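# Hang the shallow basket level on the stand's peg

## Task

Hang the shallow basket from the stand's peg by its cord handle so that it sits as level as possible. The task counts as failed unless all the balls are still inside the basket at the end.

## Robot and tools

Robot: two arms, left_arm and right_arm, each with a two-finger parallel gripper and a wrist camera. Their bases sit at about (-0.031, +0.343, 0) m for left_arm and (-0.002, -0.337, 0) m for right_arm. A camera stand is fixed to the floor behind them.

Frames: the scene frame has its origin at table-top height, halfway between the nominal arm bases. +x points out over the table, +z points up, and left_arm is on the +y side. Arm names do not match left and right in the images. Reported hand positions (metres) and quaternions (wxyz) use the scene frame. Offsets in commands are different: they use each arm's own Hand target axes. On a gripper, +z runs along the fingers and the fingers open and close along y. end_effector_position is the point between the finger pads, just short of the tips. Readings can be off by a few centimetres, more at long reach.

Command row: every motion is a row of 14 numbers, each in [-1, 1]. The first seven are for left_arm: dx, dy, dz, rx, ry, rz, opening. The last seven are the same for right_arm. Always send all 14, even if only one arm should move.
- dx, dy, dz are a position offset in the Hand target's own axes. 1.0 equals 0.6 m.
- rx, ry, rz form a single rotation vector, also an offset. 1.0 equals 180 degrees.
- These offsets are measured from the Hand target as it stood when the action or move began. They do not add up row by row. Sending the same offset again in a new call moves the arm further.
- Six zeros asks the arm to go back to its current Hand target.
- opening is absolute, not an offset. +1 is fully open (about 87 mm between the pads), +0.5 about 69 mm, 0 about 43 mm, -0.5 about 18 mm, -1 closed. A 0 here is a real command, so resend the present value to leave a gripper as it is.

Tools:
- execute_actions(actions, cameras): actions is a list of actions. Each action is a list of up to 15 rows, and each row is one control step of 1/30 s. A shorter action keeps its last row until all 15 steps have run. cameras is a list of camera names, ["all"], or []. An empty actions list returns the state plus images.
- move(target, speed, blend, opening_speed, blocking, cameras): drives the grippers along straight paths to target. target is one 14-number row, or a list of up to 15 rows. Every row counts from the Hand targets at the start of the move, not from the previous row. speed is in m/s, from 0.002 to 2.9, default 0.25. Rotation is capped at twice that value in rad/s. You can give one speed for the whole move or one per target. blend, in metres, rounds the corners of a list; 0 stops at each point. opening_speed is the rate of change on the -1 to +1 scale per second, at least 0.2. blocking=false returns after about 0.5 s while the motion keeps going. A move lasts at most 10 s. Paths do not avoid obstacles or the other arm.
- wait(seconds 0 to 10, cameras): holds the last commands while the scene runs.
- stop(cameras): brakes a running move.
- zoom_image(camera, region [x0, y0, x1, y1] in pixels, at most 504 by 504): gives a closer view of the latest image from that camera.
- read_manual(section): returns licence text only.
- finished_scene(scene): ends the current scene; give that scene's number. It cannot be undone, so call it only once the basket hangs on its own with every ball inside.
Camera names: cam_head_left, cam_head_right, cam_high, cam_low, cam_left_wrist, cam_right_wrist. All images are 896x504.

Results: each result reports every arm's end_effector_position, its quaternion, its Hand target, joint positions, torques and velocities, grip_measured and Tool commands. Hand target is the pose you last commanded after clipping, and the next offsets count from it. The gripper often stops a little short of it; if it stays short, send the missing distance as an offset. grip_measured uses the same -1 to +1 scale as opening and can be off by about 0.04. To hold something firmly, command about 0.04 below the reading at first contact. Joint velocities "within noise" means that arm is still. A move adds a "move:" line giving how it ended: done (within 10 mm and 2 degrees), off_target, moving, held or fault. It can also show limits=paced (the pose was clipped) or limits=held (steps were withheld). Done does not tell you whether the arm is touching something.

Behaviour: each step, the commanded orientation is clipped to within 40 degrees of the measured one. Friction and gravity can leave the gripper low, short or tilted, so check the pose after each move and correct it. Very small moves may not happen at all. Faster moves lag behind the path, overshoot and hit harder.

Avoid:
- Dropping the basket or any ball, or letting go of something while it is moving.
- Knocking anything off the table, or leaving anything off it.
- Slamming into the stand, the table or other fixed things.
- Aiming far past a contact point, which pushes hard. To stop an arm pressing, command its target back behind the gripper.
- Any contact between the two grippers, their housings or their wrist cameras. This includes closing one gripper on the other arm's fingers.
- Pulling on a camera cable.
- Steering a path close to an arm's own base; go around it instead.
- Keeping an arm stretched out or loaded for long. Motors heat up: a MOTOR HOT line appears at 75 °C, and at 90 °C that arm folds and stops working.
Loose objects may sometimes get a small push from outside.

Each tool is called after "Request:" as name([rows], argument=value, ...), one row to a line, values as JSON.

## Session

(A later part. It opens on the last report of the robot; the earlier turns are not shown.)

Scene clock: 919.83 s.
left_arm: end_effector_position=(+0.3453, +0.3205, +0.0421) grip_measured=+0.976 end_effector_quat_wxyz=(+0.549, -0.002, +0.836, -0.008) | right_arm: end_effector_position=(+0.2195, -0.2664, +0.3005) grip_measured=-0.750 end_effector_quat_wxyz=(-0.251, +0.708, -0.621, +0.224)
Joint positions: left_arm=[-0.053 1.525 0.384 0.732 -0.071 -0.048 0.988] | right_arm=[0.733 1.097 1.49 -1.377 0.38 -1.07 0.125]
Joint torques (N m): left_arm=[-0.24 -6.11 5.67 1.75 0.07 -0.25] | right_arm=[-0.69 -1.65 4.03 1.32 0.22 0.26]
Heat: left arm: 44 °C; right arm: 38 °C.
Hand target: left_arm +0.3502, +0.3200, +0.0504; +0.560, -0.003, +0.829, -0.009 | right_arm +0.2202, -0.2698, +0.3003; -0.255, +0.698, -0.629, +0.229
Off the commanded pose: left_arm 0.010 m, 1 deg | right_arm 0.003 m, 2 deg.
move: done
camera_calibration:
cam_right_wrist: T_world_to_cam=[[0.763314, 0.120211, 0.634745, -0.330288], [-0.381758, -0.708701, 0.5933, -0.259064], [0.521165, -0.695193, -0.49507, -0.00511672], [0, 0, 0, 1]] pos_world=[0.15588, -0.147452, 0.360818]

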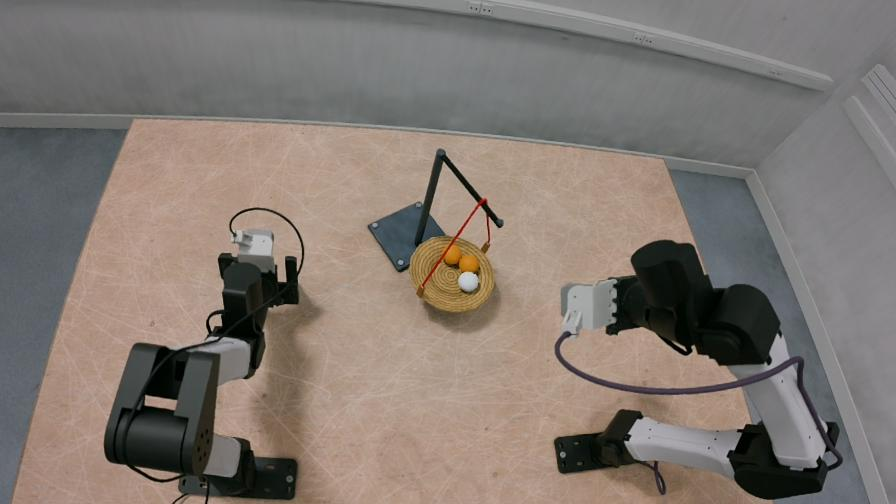

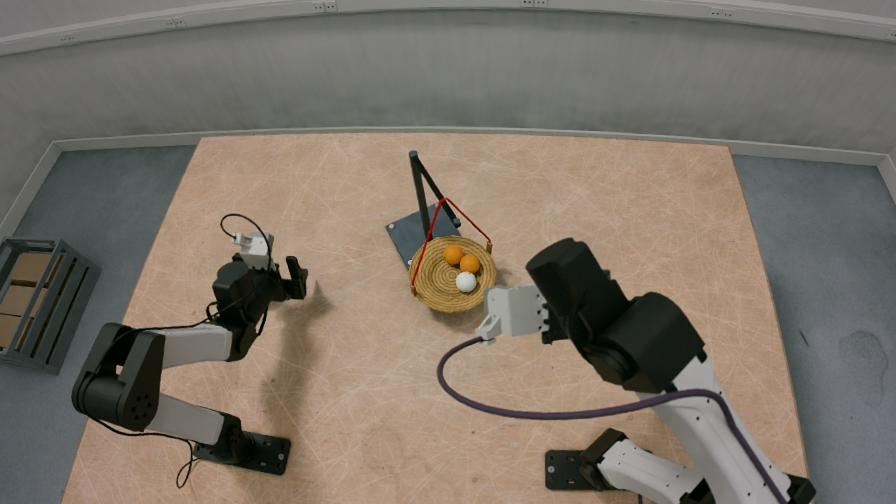

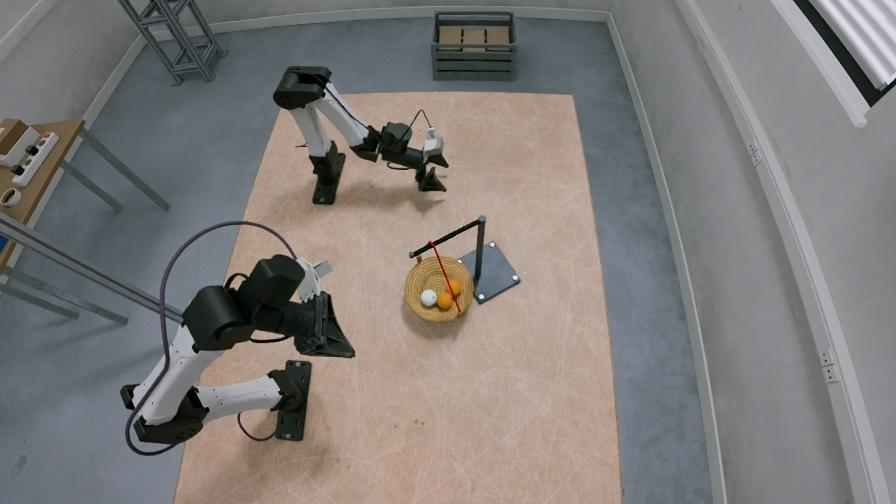

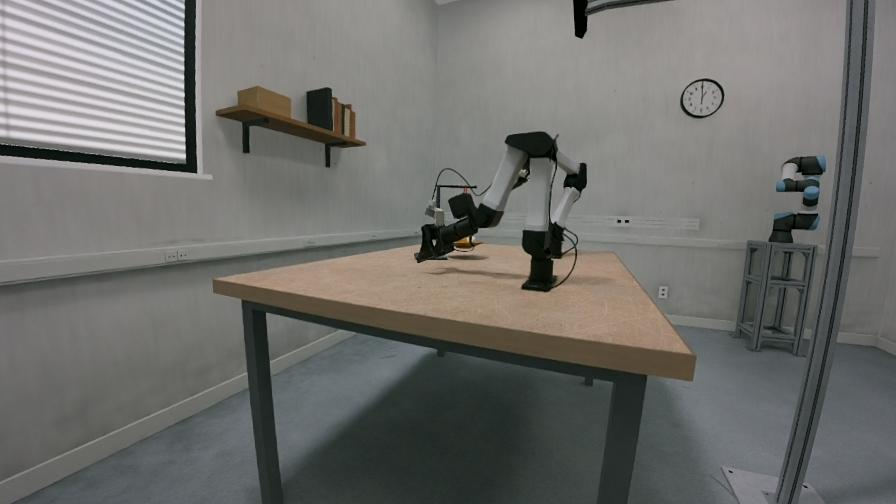

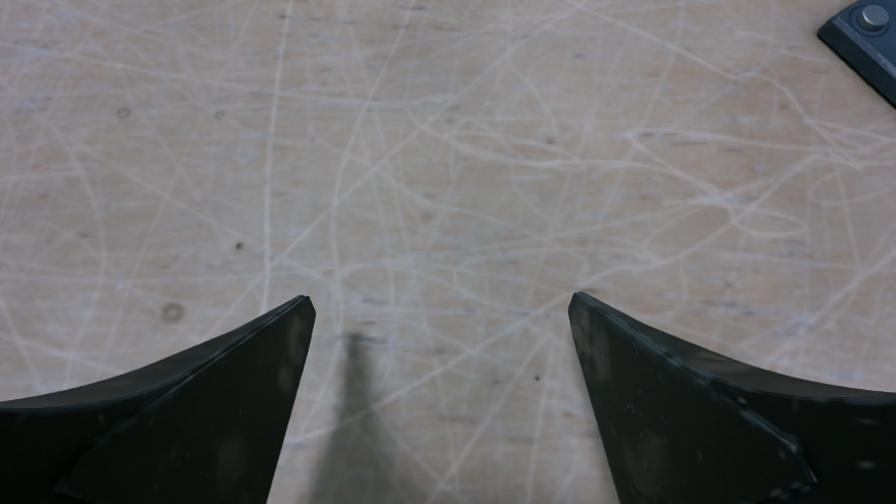

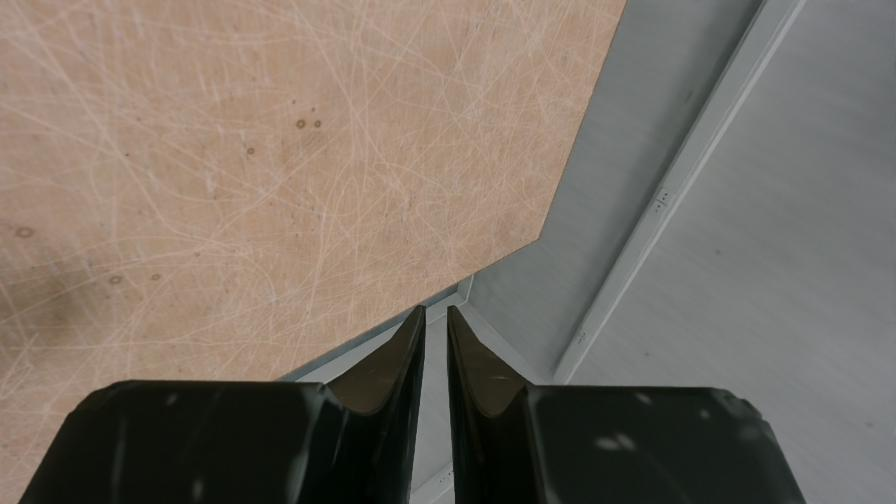

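Request:
move(target=[-0.298,-0.4587,-0.3522,0.2261,0.1226,0.1561,0.0,0,0,0,0,0,0,-0.75], speed=0.2, cameras=["all"])

Request:
zoom_image(camera="cam_head_left", region=[360, 130, 540, 330])

Request:
zoom_image(camera="cam_head_right", region=[370, 130, 550, 330])

Scene clock: 1088.50 s.
left_arm: end_effector_position=(+0.2187, +0.0546, +0.2902) grip_measured=+0.000 end_effector_quat_wxyz=(+0.339, +0.382, +0.846, -0.152) | right_arm: end_effector_position=(+0.2195, -0.2663, +0.3005) grip_measured=-0.750 end_effector_quat_wxyz=(-0.252, +0.708, -0.621, +0.224)
Joint positions: left_arm=[-0.827 1.566 1.831 -1.074 -0.012 -0.011 0.5] | right_arm=[0.733 1.097 1.49 -1.377 0.38 -1.069 0.125]
Joint torques (N m): left_arm=[-0.43 -5.78 9.05 1.35 0.16 -0.18] | right_arm=[-0.7 -1.65 3.99 1.3 0.25 0.23]
Heat: left arm: 44 °C; right arm: 34 °C.
Hand target: left_arm +0.2196, +0.0498, +0.2999; +0.348, +0.386, +0.839, -0.159 | right_arm +0.2202, -0.2697, +0.3003; -0.255, +0.698, -0.629, +0.229
Off the commanded pose: left_arm 0.011 m, 2 deg | right_arm 0.003 m, 2 deg.
move: off_target (left_arm)
camera_calibration:
cam_left_wrist: T_world_to_cam=[[-0.757296, -0.652631, 0.0239927, 0.1912], [-0.646743, 0.754553, 0.111237, 0.0882009], [-0.0907008, 0.0687225, -0.993504, 0.446898], [0, 0, 0, 1]] pos_world=[0.242373, 0.0275191, 0.429597]
cam_right_wrist: T_world_to_cam=[[0.76315, 0.119717, 0.635035, -0.330503], [-0.382104, -0.708903, 0.592835, -0.258932], [0.52115, -0.695072, -0.495255, -0.00498033], [0, 0, 0, 1]] pos_world=[0.15588, -0.147452, 0.360919]

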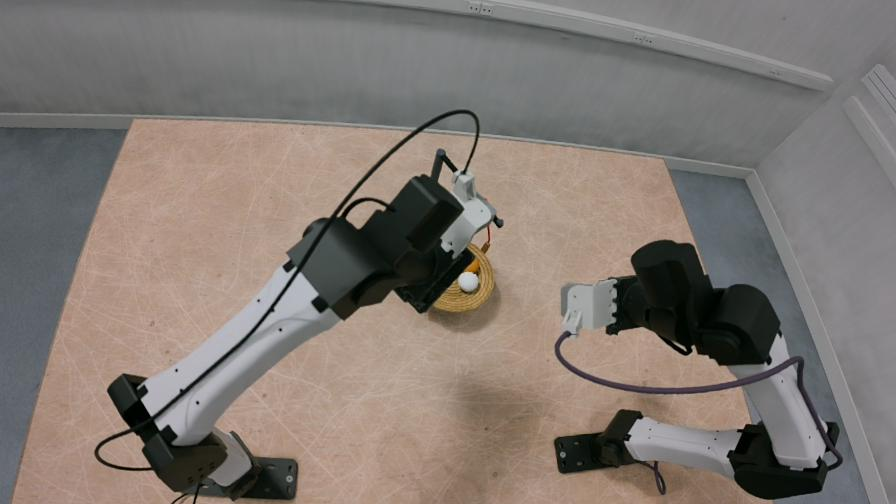

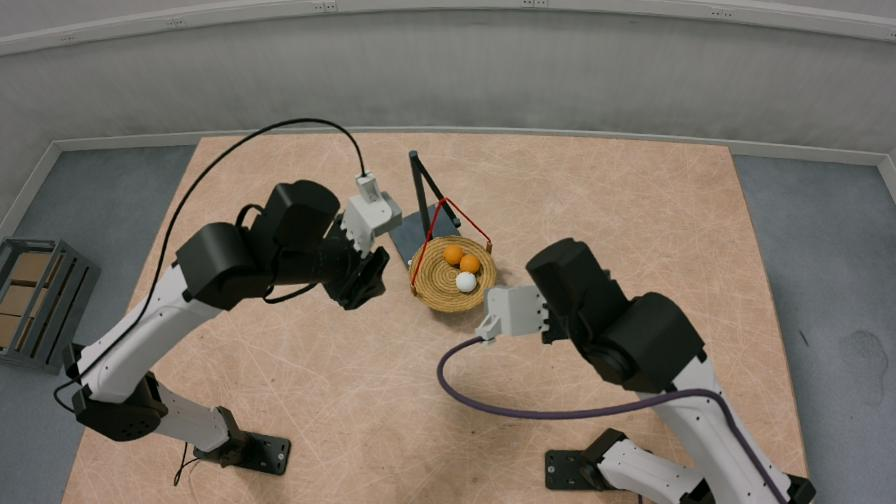

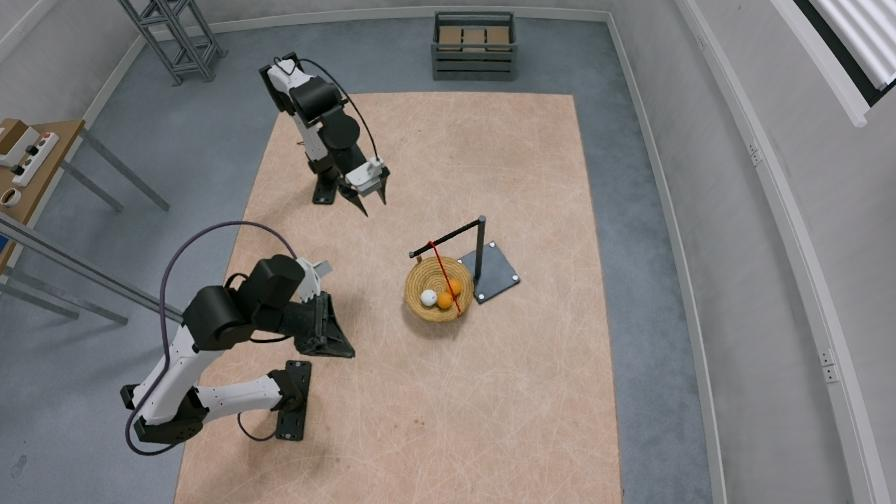

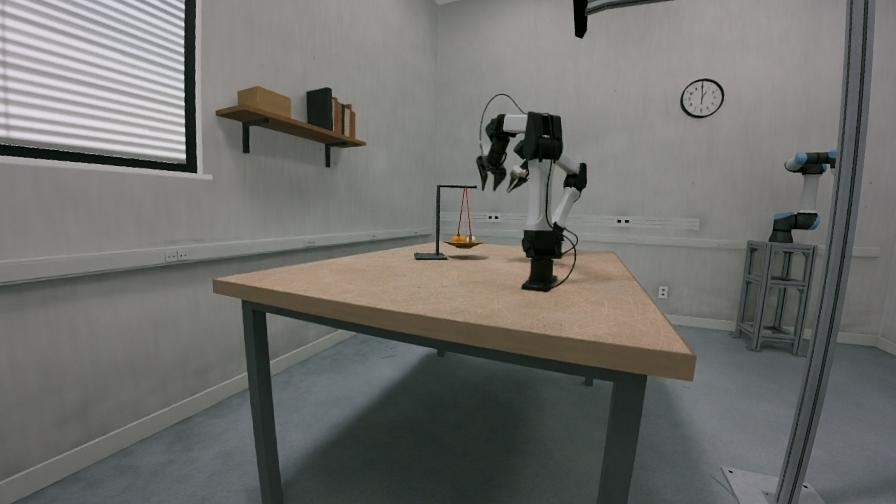

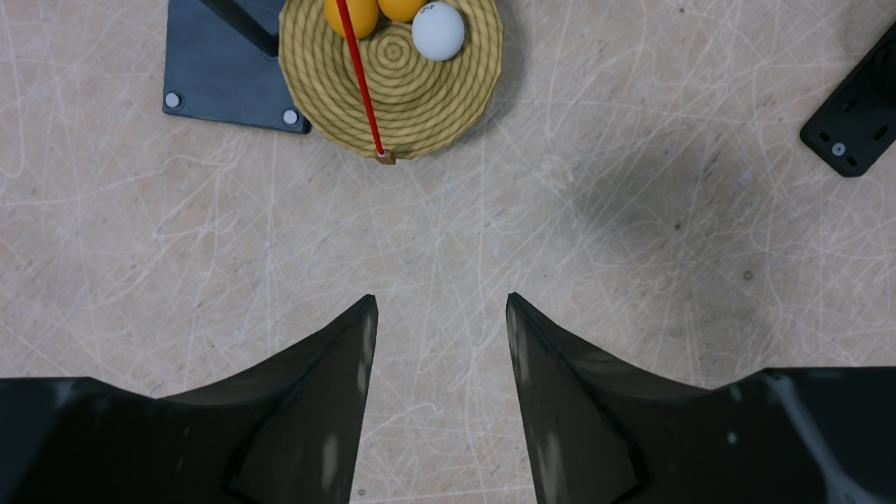

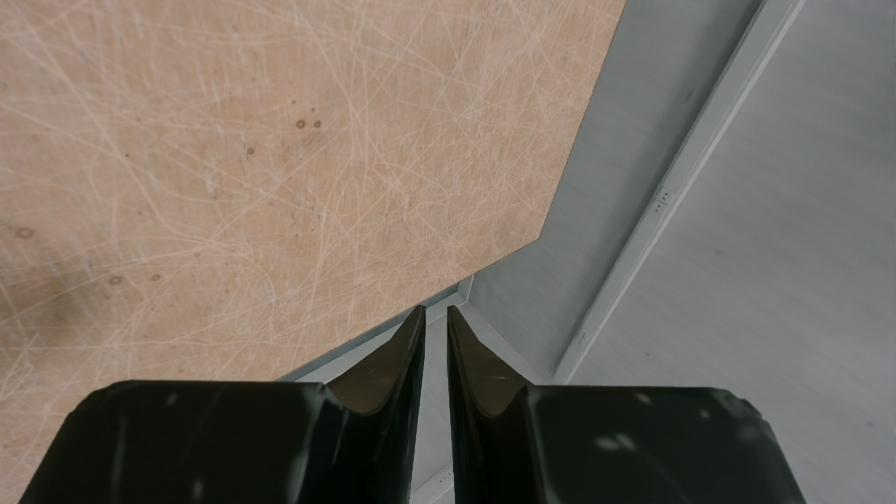

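Scaled by 2.520 from the camera's 896x504 image, which has a finer 1280x720 frame.

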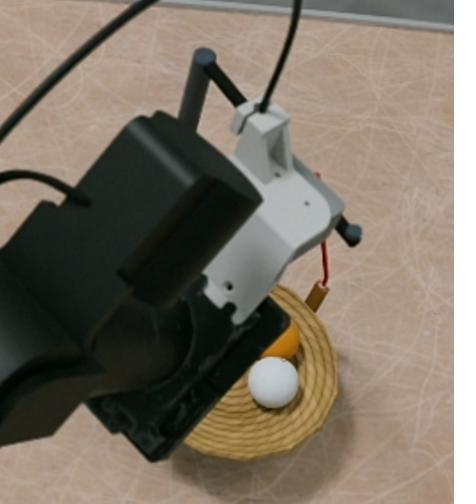

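Scaled by 2.520 from the camera's 896x504 image, which has a finer 1280x720 frame.

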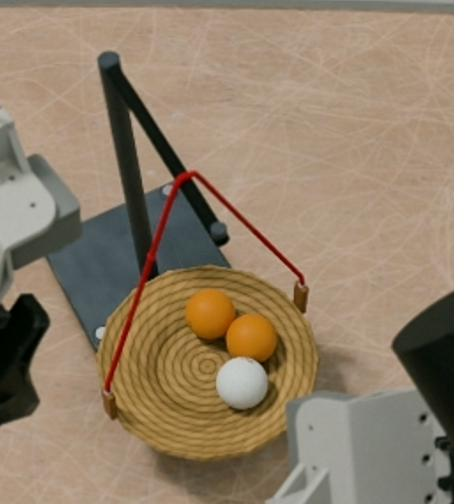

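Request:
zoom_image(camera="cam_low", region=[425, 175, 505, 265])

Request:
zoom_image(camera="cam_high", region=[390, 200, 500, 340])

Request:
zoom_image(camera="cam_head_right", region=[400, 180, 510, 320])

Scaled by 5.600 from the camera's 896x504 image, which has a finer 1280x720 frame.

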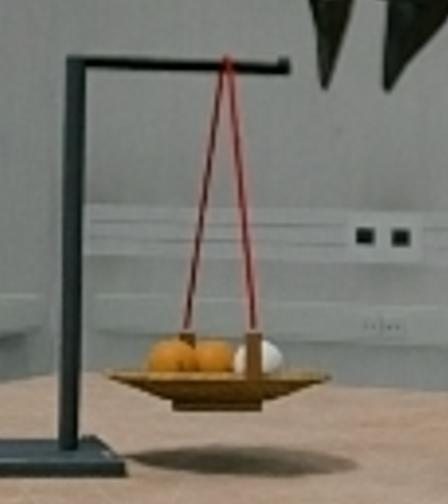

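Scaled by 3.600 from the camera's 896x504 image, which has a finer 1280x720 frame.

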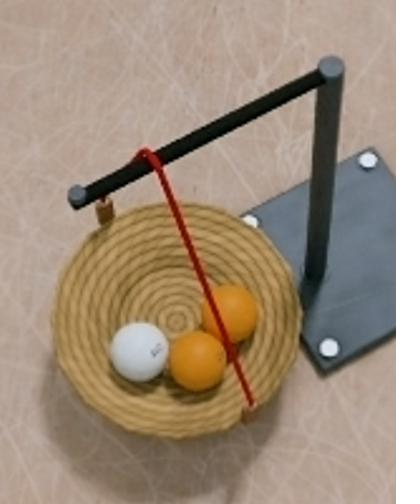

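Scaled by 3.600 from the camera's 896x504 image, which has a finer 1280x720 frame.

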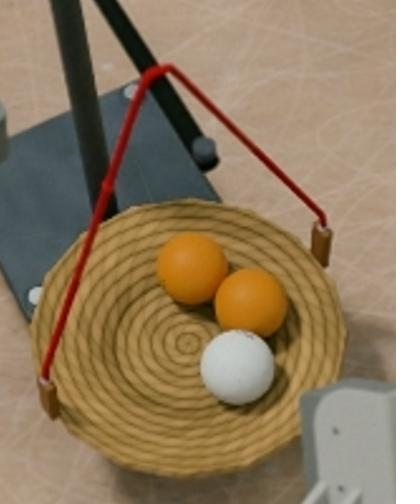

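Request:
move(target=[-0.0113,0.0542,0.1393,0,-0.0833,0,-0.45,0,0,0,0,0,0,-0.75], speed=0.12, cameras=["cam_left_wrist","cam_low","cam_high"])

Scene clock: 1225.43 s.
left_arm: end_effector_position=(+0.2860, +0.0203, +0.2359) grip_measured=-0.450 end_effector_quat_wxyz=(+0.440, +0.362, +0.796, -0.203) | right_arm: end_effector_position=(+0.2195, -0.2663, +0.3005) grip_measured=-0.750 end_effector_quat_wxyz=(-0.252, +0.708, -0.621, +0.224)
Joint positions: left_arm=[-0.734 1.542 1.406 -0.425 0.075 0.041 0.275] | right_arm=[0.733 1.097 1.49 -1.377 0.38 -1.069 0.125]
Joint torques (N m): left_arm=[0.35 -9.59 5.86 1.77 0.16 -0.16] | right_arm=[-0.73 -1.63 4 1.3 0.25 0.24]
Heat: left arm: 45 °C; right arm: 33 °C.
Hand target: left_arm +0.2859, +0.0225, +0.2456; +0.454, +0.362, +0.787, -0.208 | right_arm +0.2202, -0.2697, +0.3003; -0.255, +0.698, -0.629, +0.229
Off the commanded pose: left_arm 0.010 m, 2 deg | right_arm 0.003 m, 2 deg.
move: done
camera_calibration:
cam_left_wrist: T_world_to_cam=[[-0.767024, -0.64108, 0.0262764, 0.22304], [-0.637908, 0.75755, -0.138537, 0.219889], [0.0689078, -0.123023, -0.990009, 0.358854], [0, 0, 0, 1]] pos_world=[0.286618, 0.0205573, 0.379871]
Images, in order (width x height): cam_high 896x504, cam_low 896x504, cam_left_wrist 896x504.

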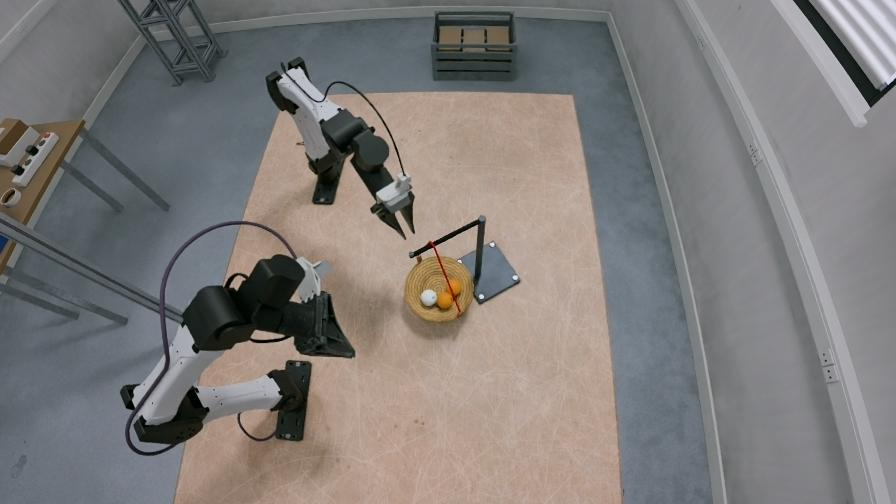

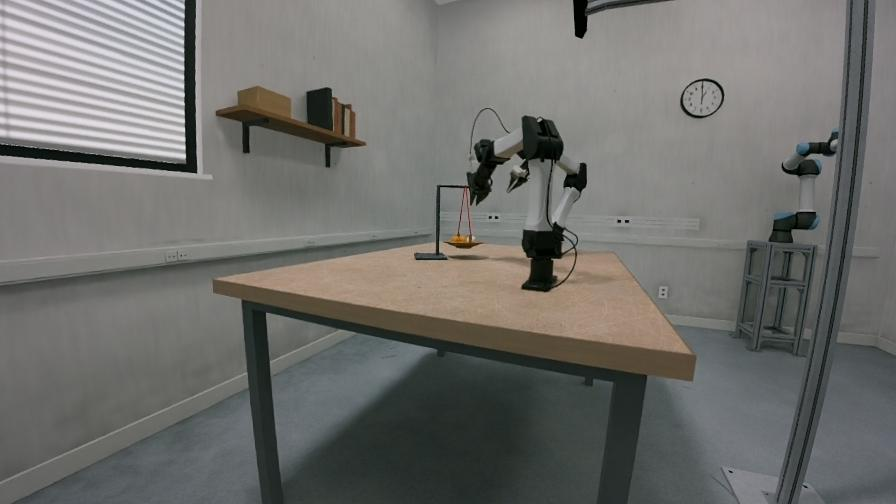

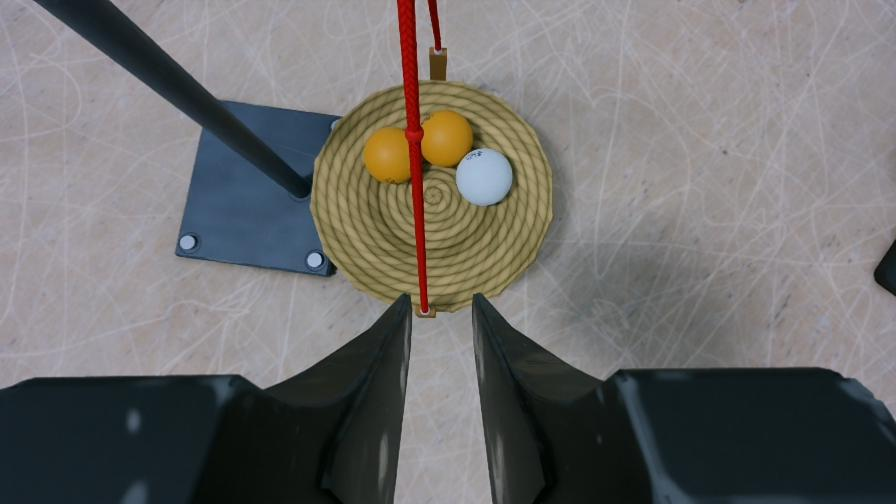

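Request:
move([
  [0,0.0122,0.01,0,0,0,-0.45,0,0,0,0,0,0,-0.75],
  [0,0.0122,0.0800,0,0,0,-0.45,0,0,0,0,0,0,-0.75],
], speed=0.05, blend=[0.005,0], cameras=["cam_left_wrist","cam_low","cam_high"])

Scene clock: 1246.40 s.
left_arm: end_effector_position=(+0.3107, +0.0057, +0.2023) grip_measured=-0.450 end_effector_quat_wxyz=(+0.431, +0.363, +0.801, -0.200) | right_arm: end_effector_position=(+0.2195, -0.2663, +0.3005) grip_measured=-0.750 end_effector_quat_wxyz=(-0.252, +0.708, -0.621, +0.224)
Joint positions: left_arm=[-0.715 1.657 1.406 -0.332 0.09 0.05 0.275] | right_arm=[0.733 1.097 1.49 -1.377 0.38 -1.069 0.125]
Joint torques (N m): left_arm=[-0.51 -7.76 10.5 1.76 0.1 -0.19] | right_arm=[-0.69 -1.65 3.97 1.3 0.25 0.25]
Heat: left arm: 44 °C; right arm: 33 °C.
Hand target: left_arm +0.3185, -0.0043, +0.2217; +0.454, +0.362, +0.787, -0.208 | right_arm +0.2202, -0.2697, +0.3003; -0.255, +0.698, -0.629, +0.229
Off the commanded pose: left_arm 0.023 m, 3 deg | right_arm 0.003 m, 2 deg.
move: off_target (left_arm); blend cut to 0.0048 m at target 1
camera_calibration:
cam_left_wrist: T_world_to_cam=[[-0.765307, -0.642993, 0.0294314, 0.232368], [-0.641443, 0.758069, -0.117825, 0.238923], [0.0534496, -0.109051, -0.992598, 0.327193], [0, 0, 0, 1]] pos_world=[0.3136, 0.00397119, 0.346083]
Images, in order (width x height): cam_high 896x504, cam_low 896x504, cam_left_wrist 896x504.

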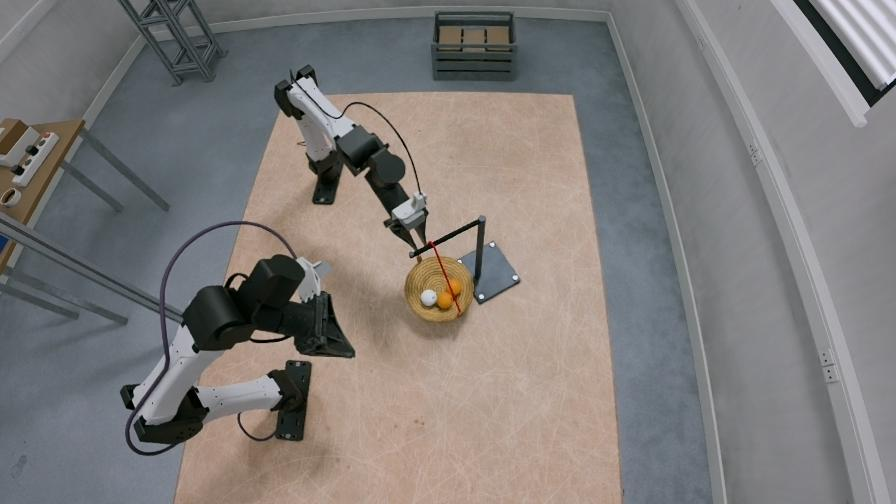

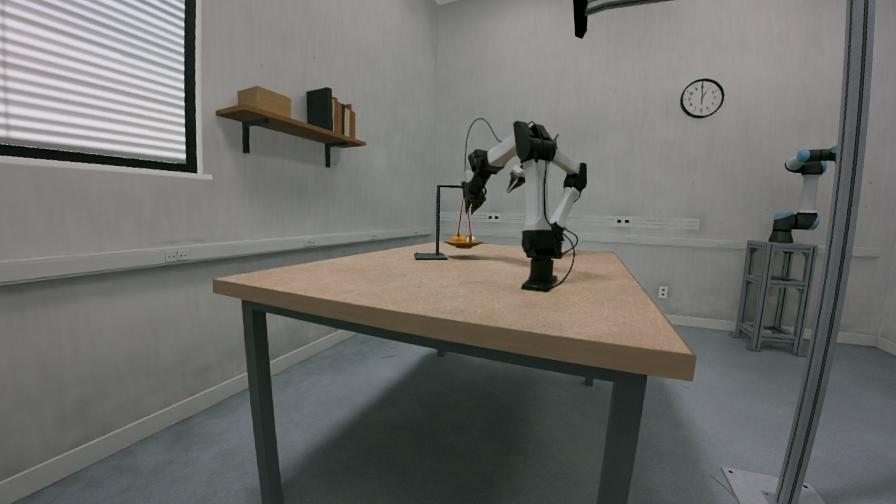

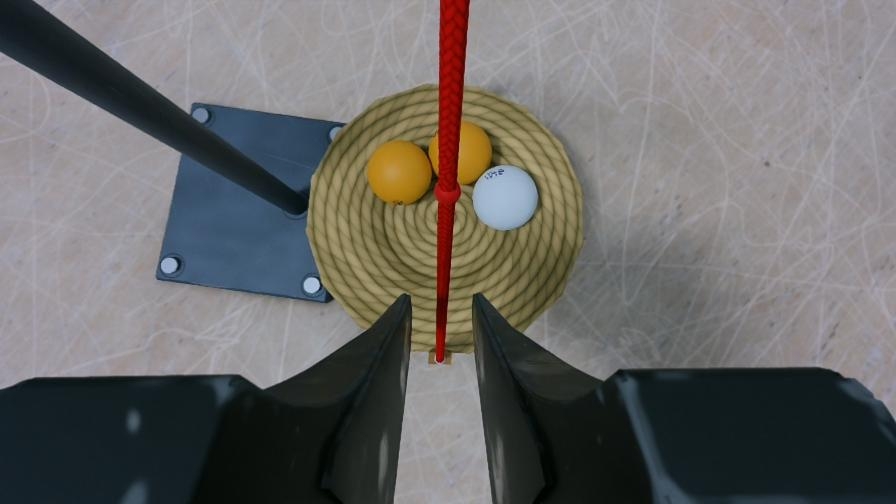

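Request:
move(target=[-0.0203,0,0.0152,0,0,0,-0.45,0,0,0,0,0,0,-0.75], speed=0.04, cameras=["cam_left_wrist","cam_low"])

Scene clock: 1259.43 s.
left_arm: end_effector_position=(+0.3246, -0.0073, +0.2158) grip_measured=-0.450 end_effector_quat_wxyz=(+0.444, +0.360, +0.794, -0.204) | right_arm: end_effector_position=(+0.2195, -0.2663, +0.3005) grip_measured=-0.750 end_effector_quat_wxyz=(-0.252, +0.708, -0.621, +0.224)
Joint positions: left_arm=[-0.715 1.71 1.497 -0.339 0.09 0.05 0.275] | right_arm=[0.733 1.097 1.49 -1.377 0.38 -1.069 0.125]
Joint torques (N m): left_arm=[-0.81 -7.91 10.07 1.58 0.11 -0.24] | right_arm=[-0.7 -1.62 4.01 1.31 0.25 0.24]
Heat: left arm: 44 °C; right arm: 33 °C.
Hand target: left_arm +0.3276, -0.0149, +0.2277; +0.454, +0.362, +0.787, -0.208 | right_arm +0.2202, -0.2697, +0.3003; -0.255, +0.698, -0.629, +0.229
Off the commanded pose: left_arm 0.014 m, 2 deg | right_arm 0.003 m, 2 deg.
move: off_target (left_arm)
camera_calibration:
cam_left_wrist: T_world_to_cam=[[-0.76593, -0.64241, 0.0257069, 0.23535], [-0.63846, 0.7553, -0.147954, 0.264927], [0.0756309, -0.129735, -0.98866, 0.330364], [0, 0, 0, 1]] pos_world=[0.324421, -0.00604815, 0.359764]
Images, in order (width x height): cam_low 896x504, cam_left_wrist 896x504.

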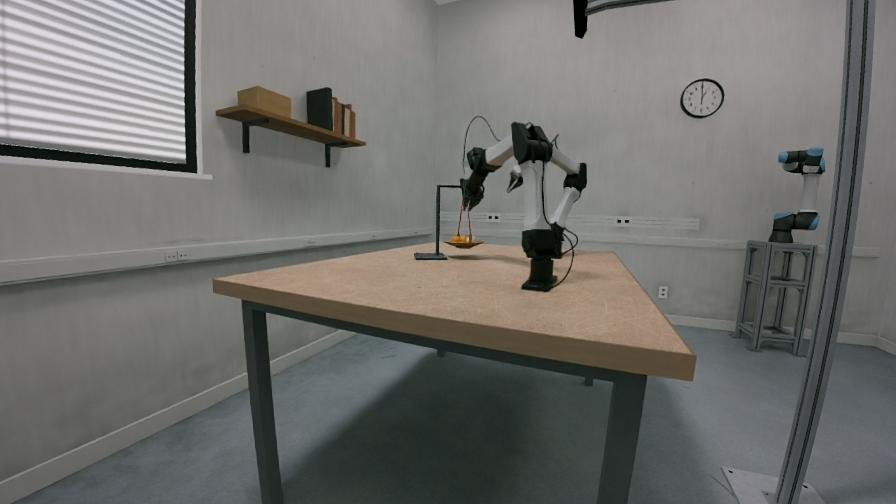

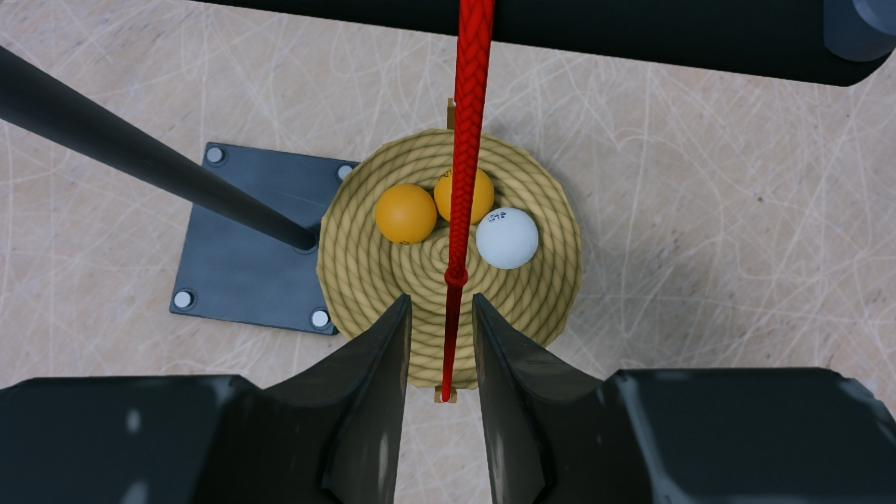

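Request:
move(target=[0,0,0,0,0,0,-1.0,0,0,0,0,0,0,-0.75], speed=0.04, opening_speed=0.5, cameras=["cam_left_wrist","cam_low","cam_high"])

Request:
zoom_image(camera="cam_low", region=[425, 165, 505, 265])

Scene clock: 1269.30 s.
left_arm: end_effector_position=(+0.3245, -0.0072, +0.2157) grip_measured=-0.907 end_effector_quat_wxyz=(+0.444, +0.360, +0.795, -0.204) | right_arm: end_effector_position=(+0.2195, -0.2663, +0.3005) grip_measured=-0.750 end_effector_quat_wxyz=(-0.252, +0.708, -0.621, +0.224)
Joint positions: left_arm=[-0.715 1.71 1.497 -0.34 0.09 0.05 0.046] | right_arm=[0.733 1.097 1.49 -1.377 0.38 -1.069 0.125]
Joint torques (N m): left_arm=[-0.84 -7.91 10.26 1.56 0.11 -0.22] | right_arm=[-0.69 -1.63 3.96 1.3 0.25 0.25]
Heat: left arm: 44 °C; right arm: 33 °C.
Hand target: left_arm +0.3276, -0.0149, +0.2277; +0.454, +0.362, +0.787, -0.208 | right_arm +0.2202, -0.2697, +0.3003; -0.255, +0.698, -0.629, +0.229
Off the commanded pose: left_arm 0.015 m, 2 deg | right_arm 0.003 m, 2 deg.
move: off_target (left_arm)
camera_calibration:
cam_left_wrist: T_world_to_cam=[[-0.765919, -0.642417, 0.0258456, 0.235225], [-0.638543, 0.75538, -0.147187, 0.264584], [0.0750322, -0.129237, -0.988771, 0.330411], [0, 0, 0, 1]] pos_world=[0.32432, -0.00604768, 0.359565]
Images, in order (width x height): cam_high 896x504, cam_low 896x504, cam_left_wrist 896x504.

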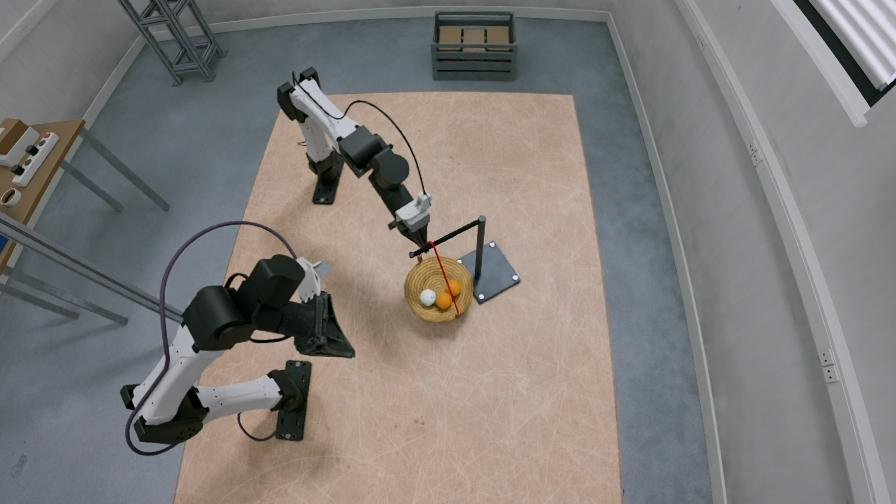

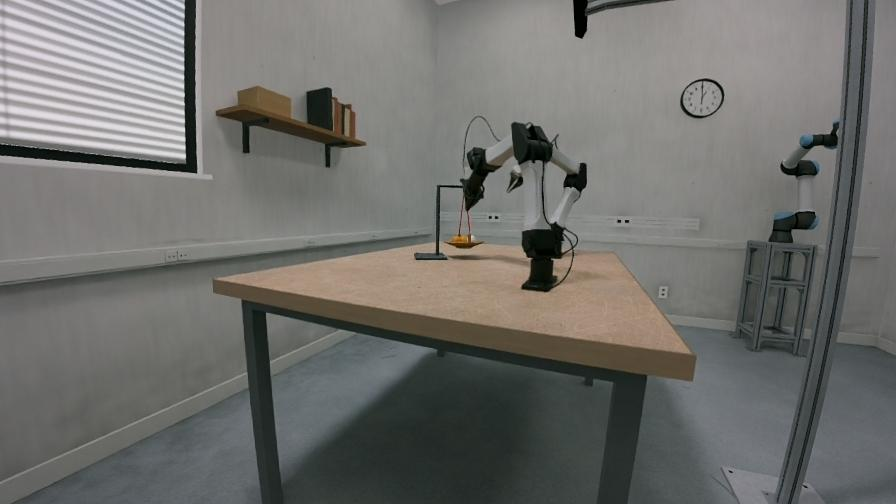

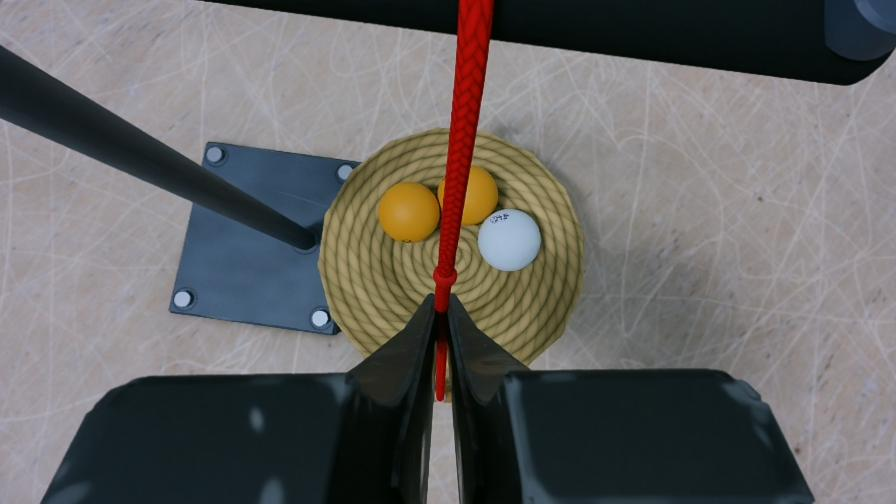

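Scaled by 5.040 from the camera's 896x504 image, which has a finer 1280x720 frame.

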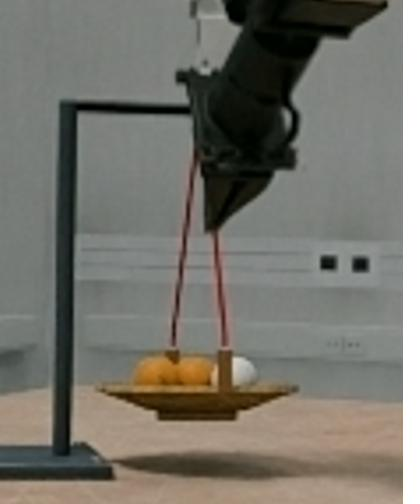

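Request:
move(target=[0.0115,0.0003,0.0012,0,0,0,-1.0,0,0,0,0,0,0,-0.75], speed=0.03, cameras=["cam_left_wrist"])

Scene clock: 1277.73 s.
left_arm: end_effector_position=(+0.3247, -0.0074, +0.2159) grip_measured=-0.907 end_effector_quat_wxyz=(+0.444, +0.360, +0.794, -0.204) | right_arm: end_effector_position=(+0.2195, -0.2663, +0.3005) grip_measured=-0.750 end_effector_quat_wxyz=(-0.252, +0.708, -0.621, +0.224)
Joint positions: left_arm=[-0.715 1.71 1.497 -0.338 0.09 0.05 0.046] | right_arm=[0.733 1.097 1.49 -1.377 0.38 -1.069 0.125]
Joint torques (N m): left_arm=[-0.68 -8.81 7.2 1.78 0.11 -0.21] | right_arm=[-0.72 -1.63 4 1.29 0.25 0.24]
Heat: left arm: 44 °C; right arm: 33 °C.
Hand target: left_arm +0.3259, -0.0126, +0.2214; +0.454, +0.362, +0.787, -0.208 | right_arm +0.2202, -0.2697, +0.3003; -0.255, +0.698, -0.629, +0.229
Off the commanded pose: left_arm 0.008 m, 2 deg | right_arm 0.003 m, 2 deg.
move: done
camera_calibration:
cam_left_wrist: T_world_to_cam=[[-0.765933, -0.642407, 0.0256819, 0.23536], [-0.638433, 0.755269, -0.14823, 0.265017], [0.0758273, -0.129931, -0.988619, 0.330284], [0, 0, 0, 1]] pos_world=[0.324421, -0.00604833, 0.359764]
Images, in order (width x height): cam_left_wrist 896x504.

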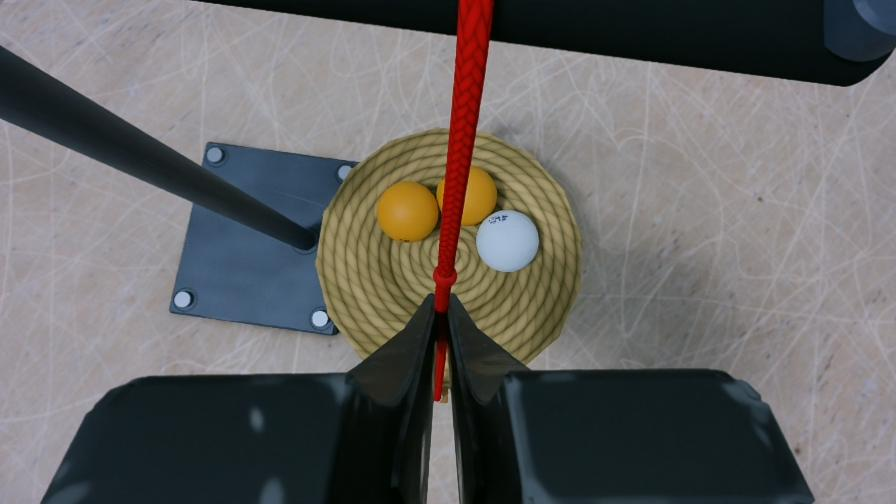

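Request:
move(target=[0.0082,0.0002,0.0008,0,0,0,-1.0,0,0,0,0,0,0,-0.75], speed=0.03, cameras=[])

Request:
move(target=[0.0049,0.0001,0.0005,0,0,0,-1.0,0,0,0,0,0,0,-0.75], speed=0.03, cameras=["cam_left_wrist"])

Scene clock: 1282.73 s.
left_arm: end_effector_position=(+0.3261, -0.0087, +0.2158) grip_measured=-0.907 end_effector_quat_wxyz=(+0.449, +0.359, +0.792, -0.206) | right_arm: end_effector_position=(+0.2195, -0.2663, +0.3005) grip_measured=-0.750 end_effector_quat_wxyz=(-0.252, +0.708, -0.621, +0.224)
Joint positions: left_arm=[-0.715 1.71 1.488 -0.317 0.09 0.05 0.046] | right_arm=[0.733 1.097 1.49 -1.377 0.38 -1.069 0.125]
Joint torques (N m): left_arm=[-0.76 -9.35 5.82 1.78 0.11 -0.21] | right_arm=[-0.7 -1.7 4.01 1.29 0.25 0.25]
Heat: left arm: 44 °C; right arm: 33 °C.
Hand target: left_arm +0.3247, -0.0109, +0.2168; +0.454, +0.362, +0.787, -0.208 | right_arm +0.2202, -0.2697, +0.3003; -0.255, +0.698, -0.629, +0.229
Off the commanded pose: left_arm 0.003 m, 1 deg | right_arm 0.003 m, 2 deg.
move: done
No camera images: "cameras" was empty.

Scene clock: 1283.50 s.
left_arm: end_effector_position=(+0.3274, -0.0098, +0.2144) grip_measured=-0.907 end_effector_quat_wxyz=(+0.453, +0.359, +0.789, -0.207) | right_arm: end_effector_position=(+0.2195, -0.2663, +0.3005) grip_measured=-0.750 end_effector_quat_wxyz=(-0.252, +0.708, -0.621, +0.224)
Joint positions: left_arm=[-0.715 1.71 1.475 -0.294 0.09 0.05 0.046] | right_arm=[0.733 1.097 1.49 -1.377 0.38 -1.069 0.125]
Joint torques (N m): left_arm=[-0.72 -9.84 5.61 1.63 0.12 -0.19] | right_arm=[-0.69 -1.66 3.97 1.29 0.26 0.25]
Heat: left arm: 44 °C; right arm: 33 °C.
Hand target: left_arm +0.3239, -0.0100, +0.2142; +0.454, +0.362, +0.787, -0.208 | right_arm +0.2202, -0.2697, +0.3003; -0.255, +0.698, -0.629, +0.229
Off the commanded pose: left_arm 0.003 m, 1 deg | right_arm 0.003 m, 2 deg.
move: done
camera_calibration:
cam_left_wrist: T_world_to_cam=[[-0.766343, -0.642018, 0.0230574, 0.23645], [-0.635881, 0.752928, -0.169573, 0.272109], [0.0915086, -0.144613, -0.985248, 0.322315], [0, 0, 0, 1]] pos_world=[0.324736, -0.00646237, 0.358251]
Images, in order (width x height): cam_left_wrist 896x504.

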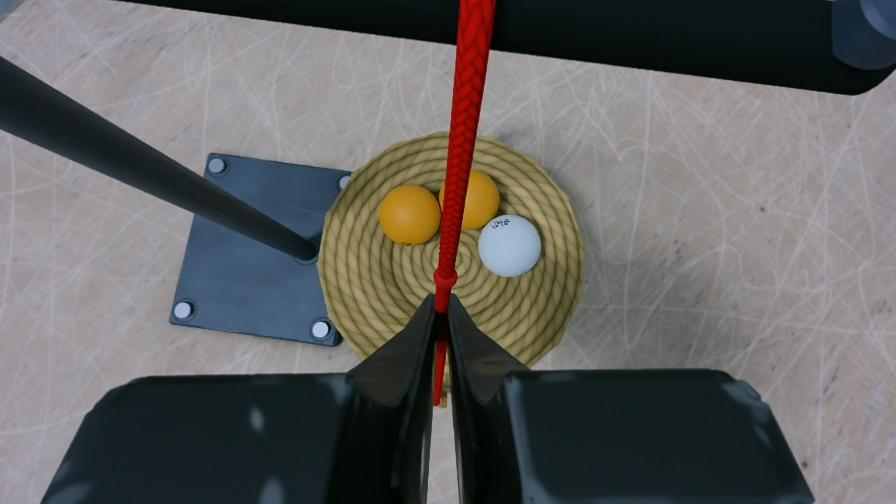

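Request:
move(target=[0.0082,0.0002,0.0008,0,0,0,-1.0,0,0,0,0,0,0,-0.75], speed=0.03, cameras=["cam_left_wrist"])

Scene clock: 1289.13 s.
left_arm: end_effector_position=(+0.3291, -0.0115, +0.2119) grip_measured=-0.907 end_effector_quat_wxyz=(+0.460, +0.357, +0.786, -0.209) | right_arm: end_effector_position=(+0.2195, -0.2663, +0.3005) grip_measured=-0.750 end_effector_quat_wxyz=(-0.252, +0.708, -0.621, +0.224)
Joint positions: left_arm=[-0.715 1.71 1.453 -0.257 0.09 0.05 0.046] | right_arm=[0.733 1.097 1.49 -1.377 0.38 -1.069 0.125]
Joint torques (N m): left_arm=[-0.66 -10.47 5.26 1.5 0.14 -0.22] | right_arm=[-0.68 -1.62 4.01 1.3 0.24 0.22]
Heat: left arm: 44 °C; right arm: 33 °C.
Hand target: left_arm +0.3227, -0.0084, +0.2097; +0.454, +0.362, +0.787, -0.208 | right_arm +0.2202, -0.2697, +0.3003; -0.255, +0.698, -0.629, +0.229
Off the commanded pose: left_arm 0.007 m, 1 deg | right_arm 0.003 m, 2 deg.
move: done
camera_calibration:
cam_left_wrist: T_world_to_cam=[[-0.76658, -0.641799, 0.0212132, 0.237335], [-0.633917, 0.751066, -0.184525, 0.27655], [0.102496, -0.154901, -0.982599, 0.31513], [0, 0, 0, 1]] pos_world=[0.324947, -0.00657233, 0.355642]
Images, in order (width x height): cam_left_wrist 896x504.

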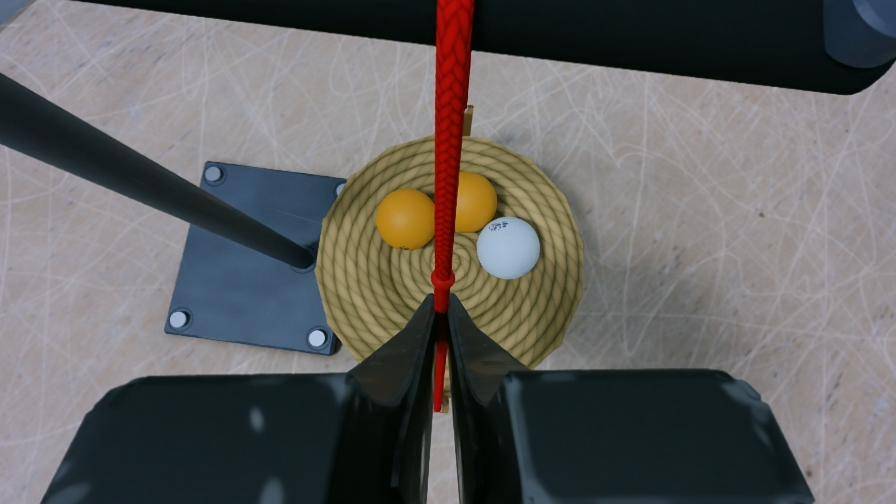

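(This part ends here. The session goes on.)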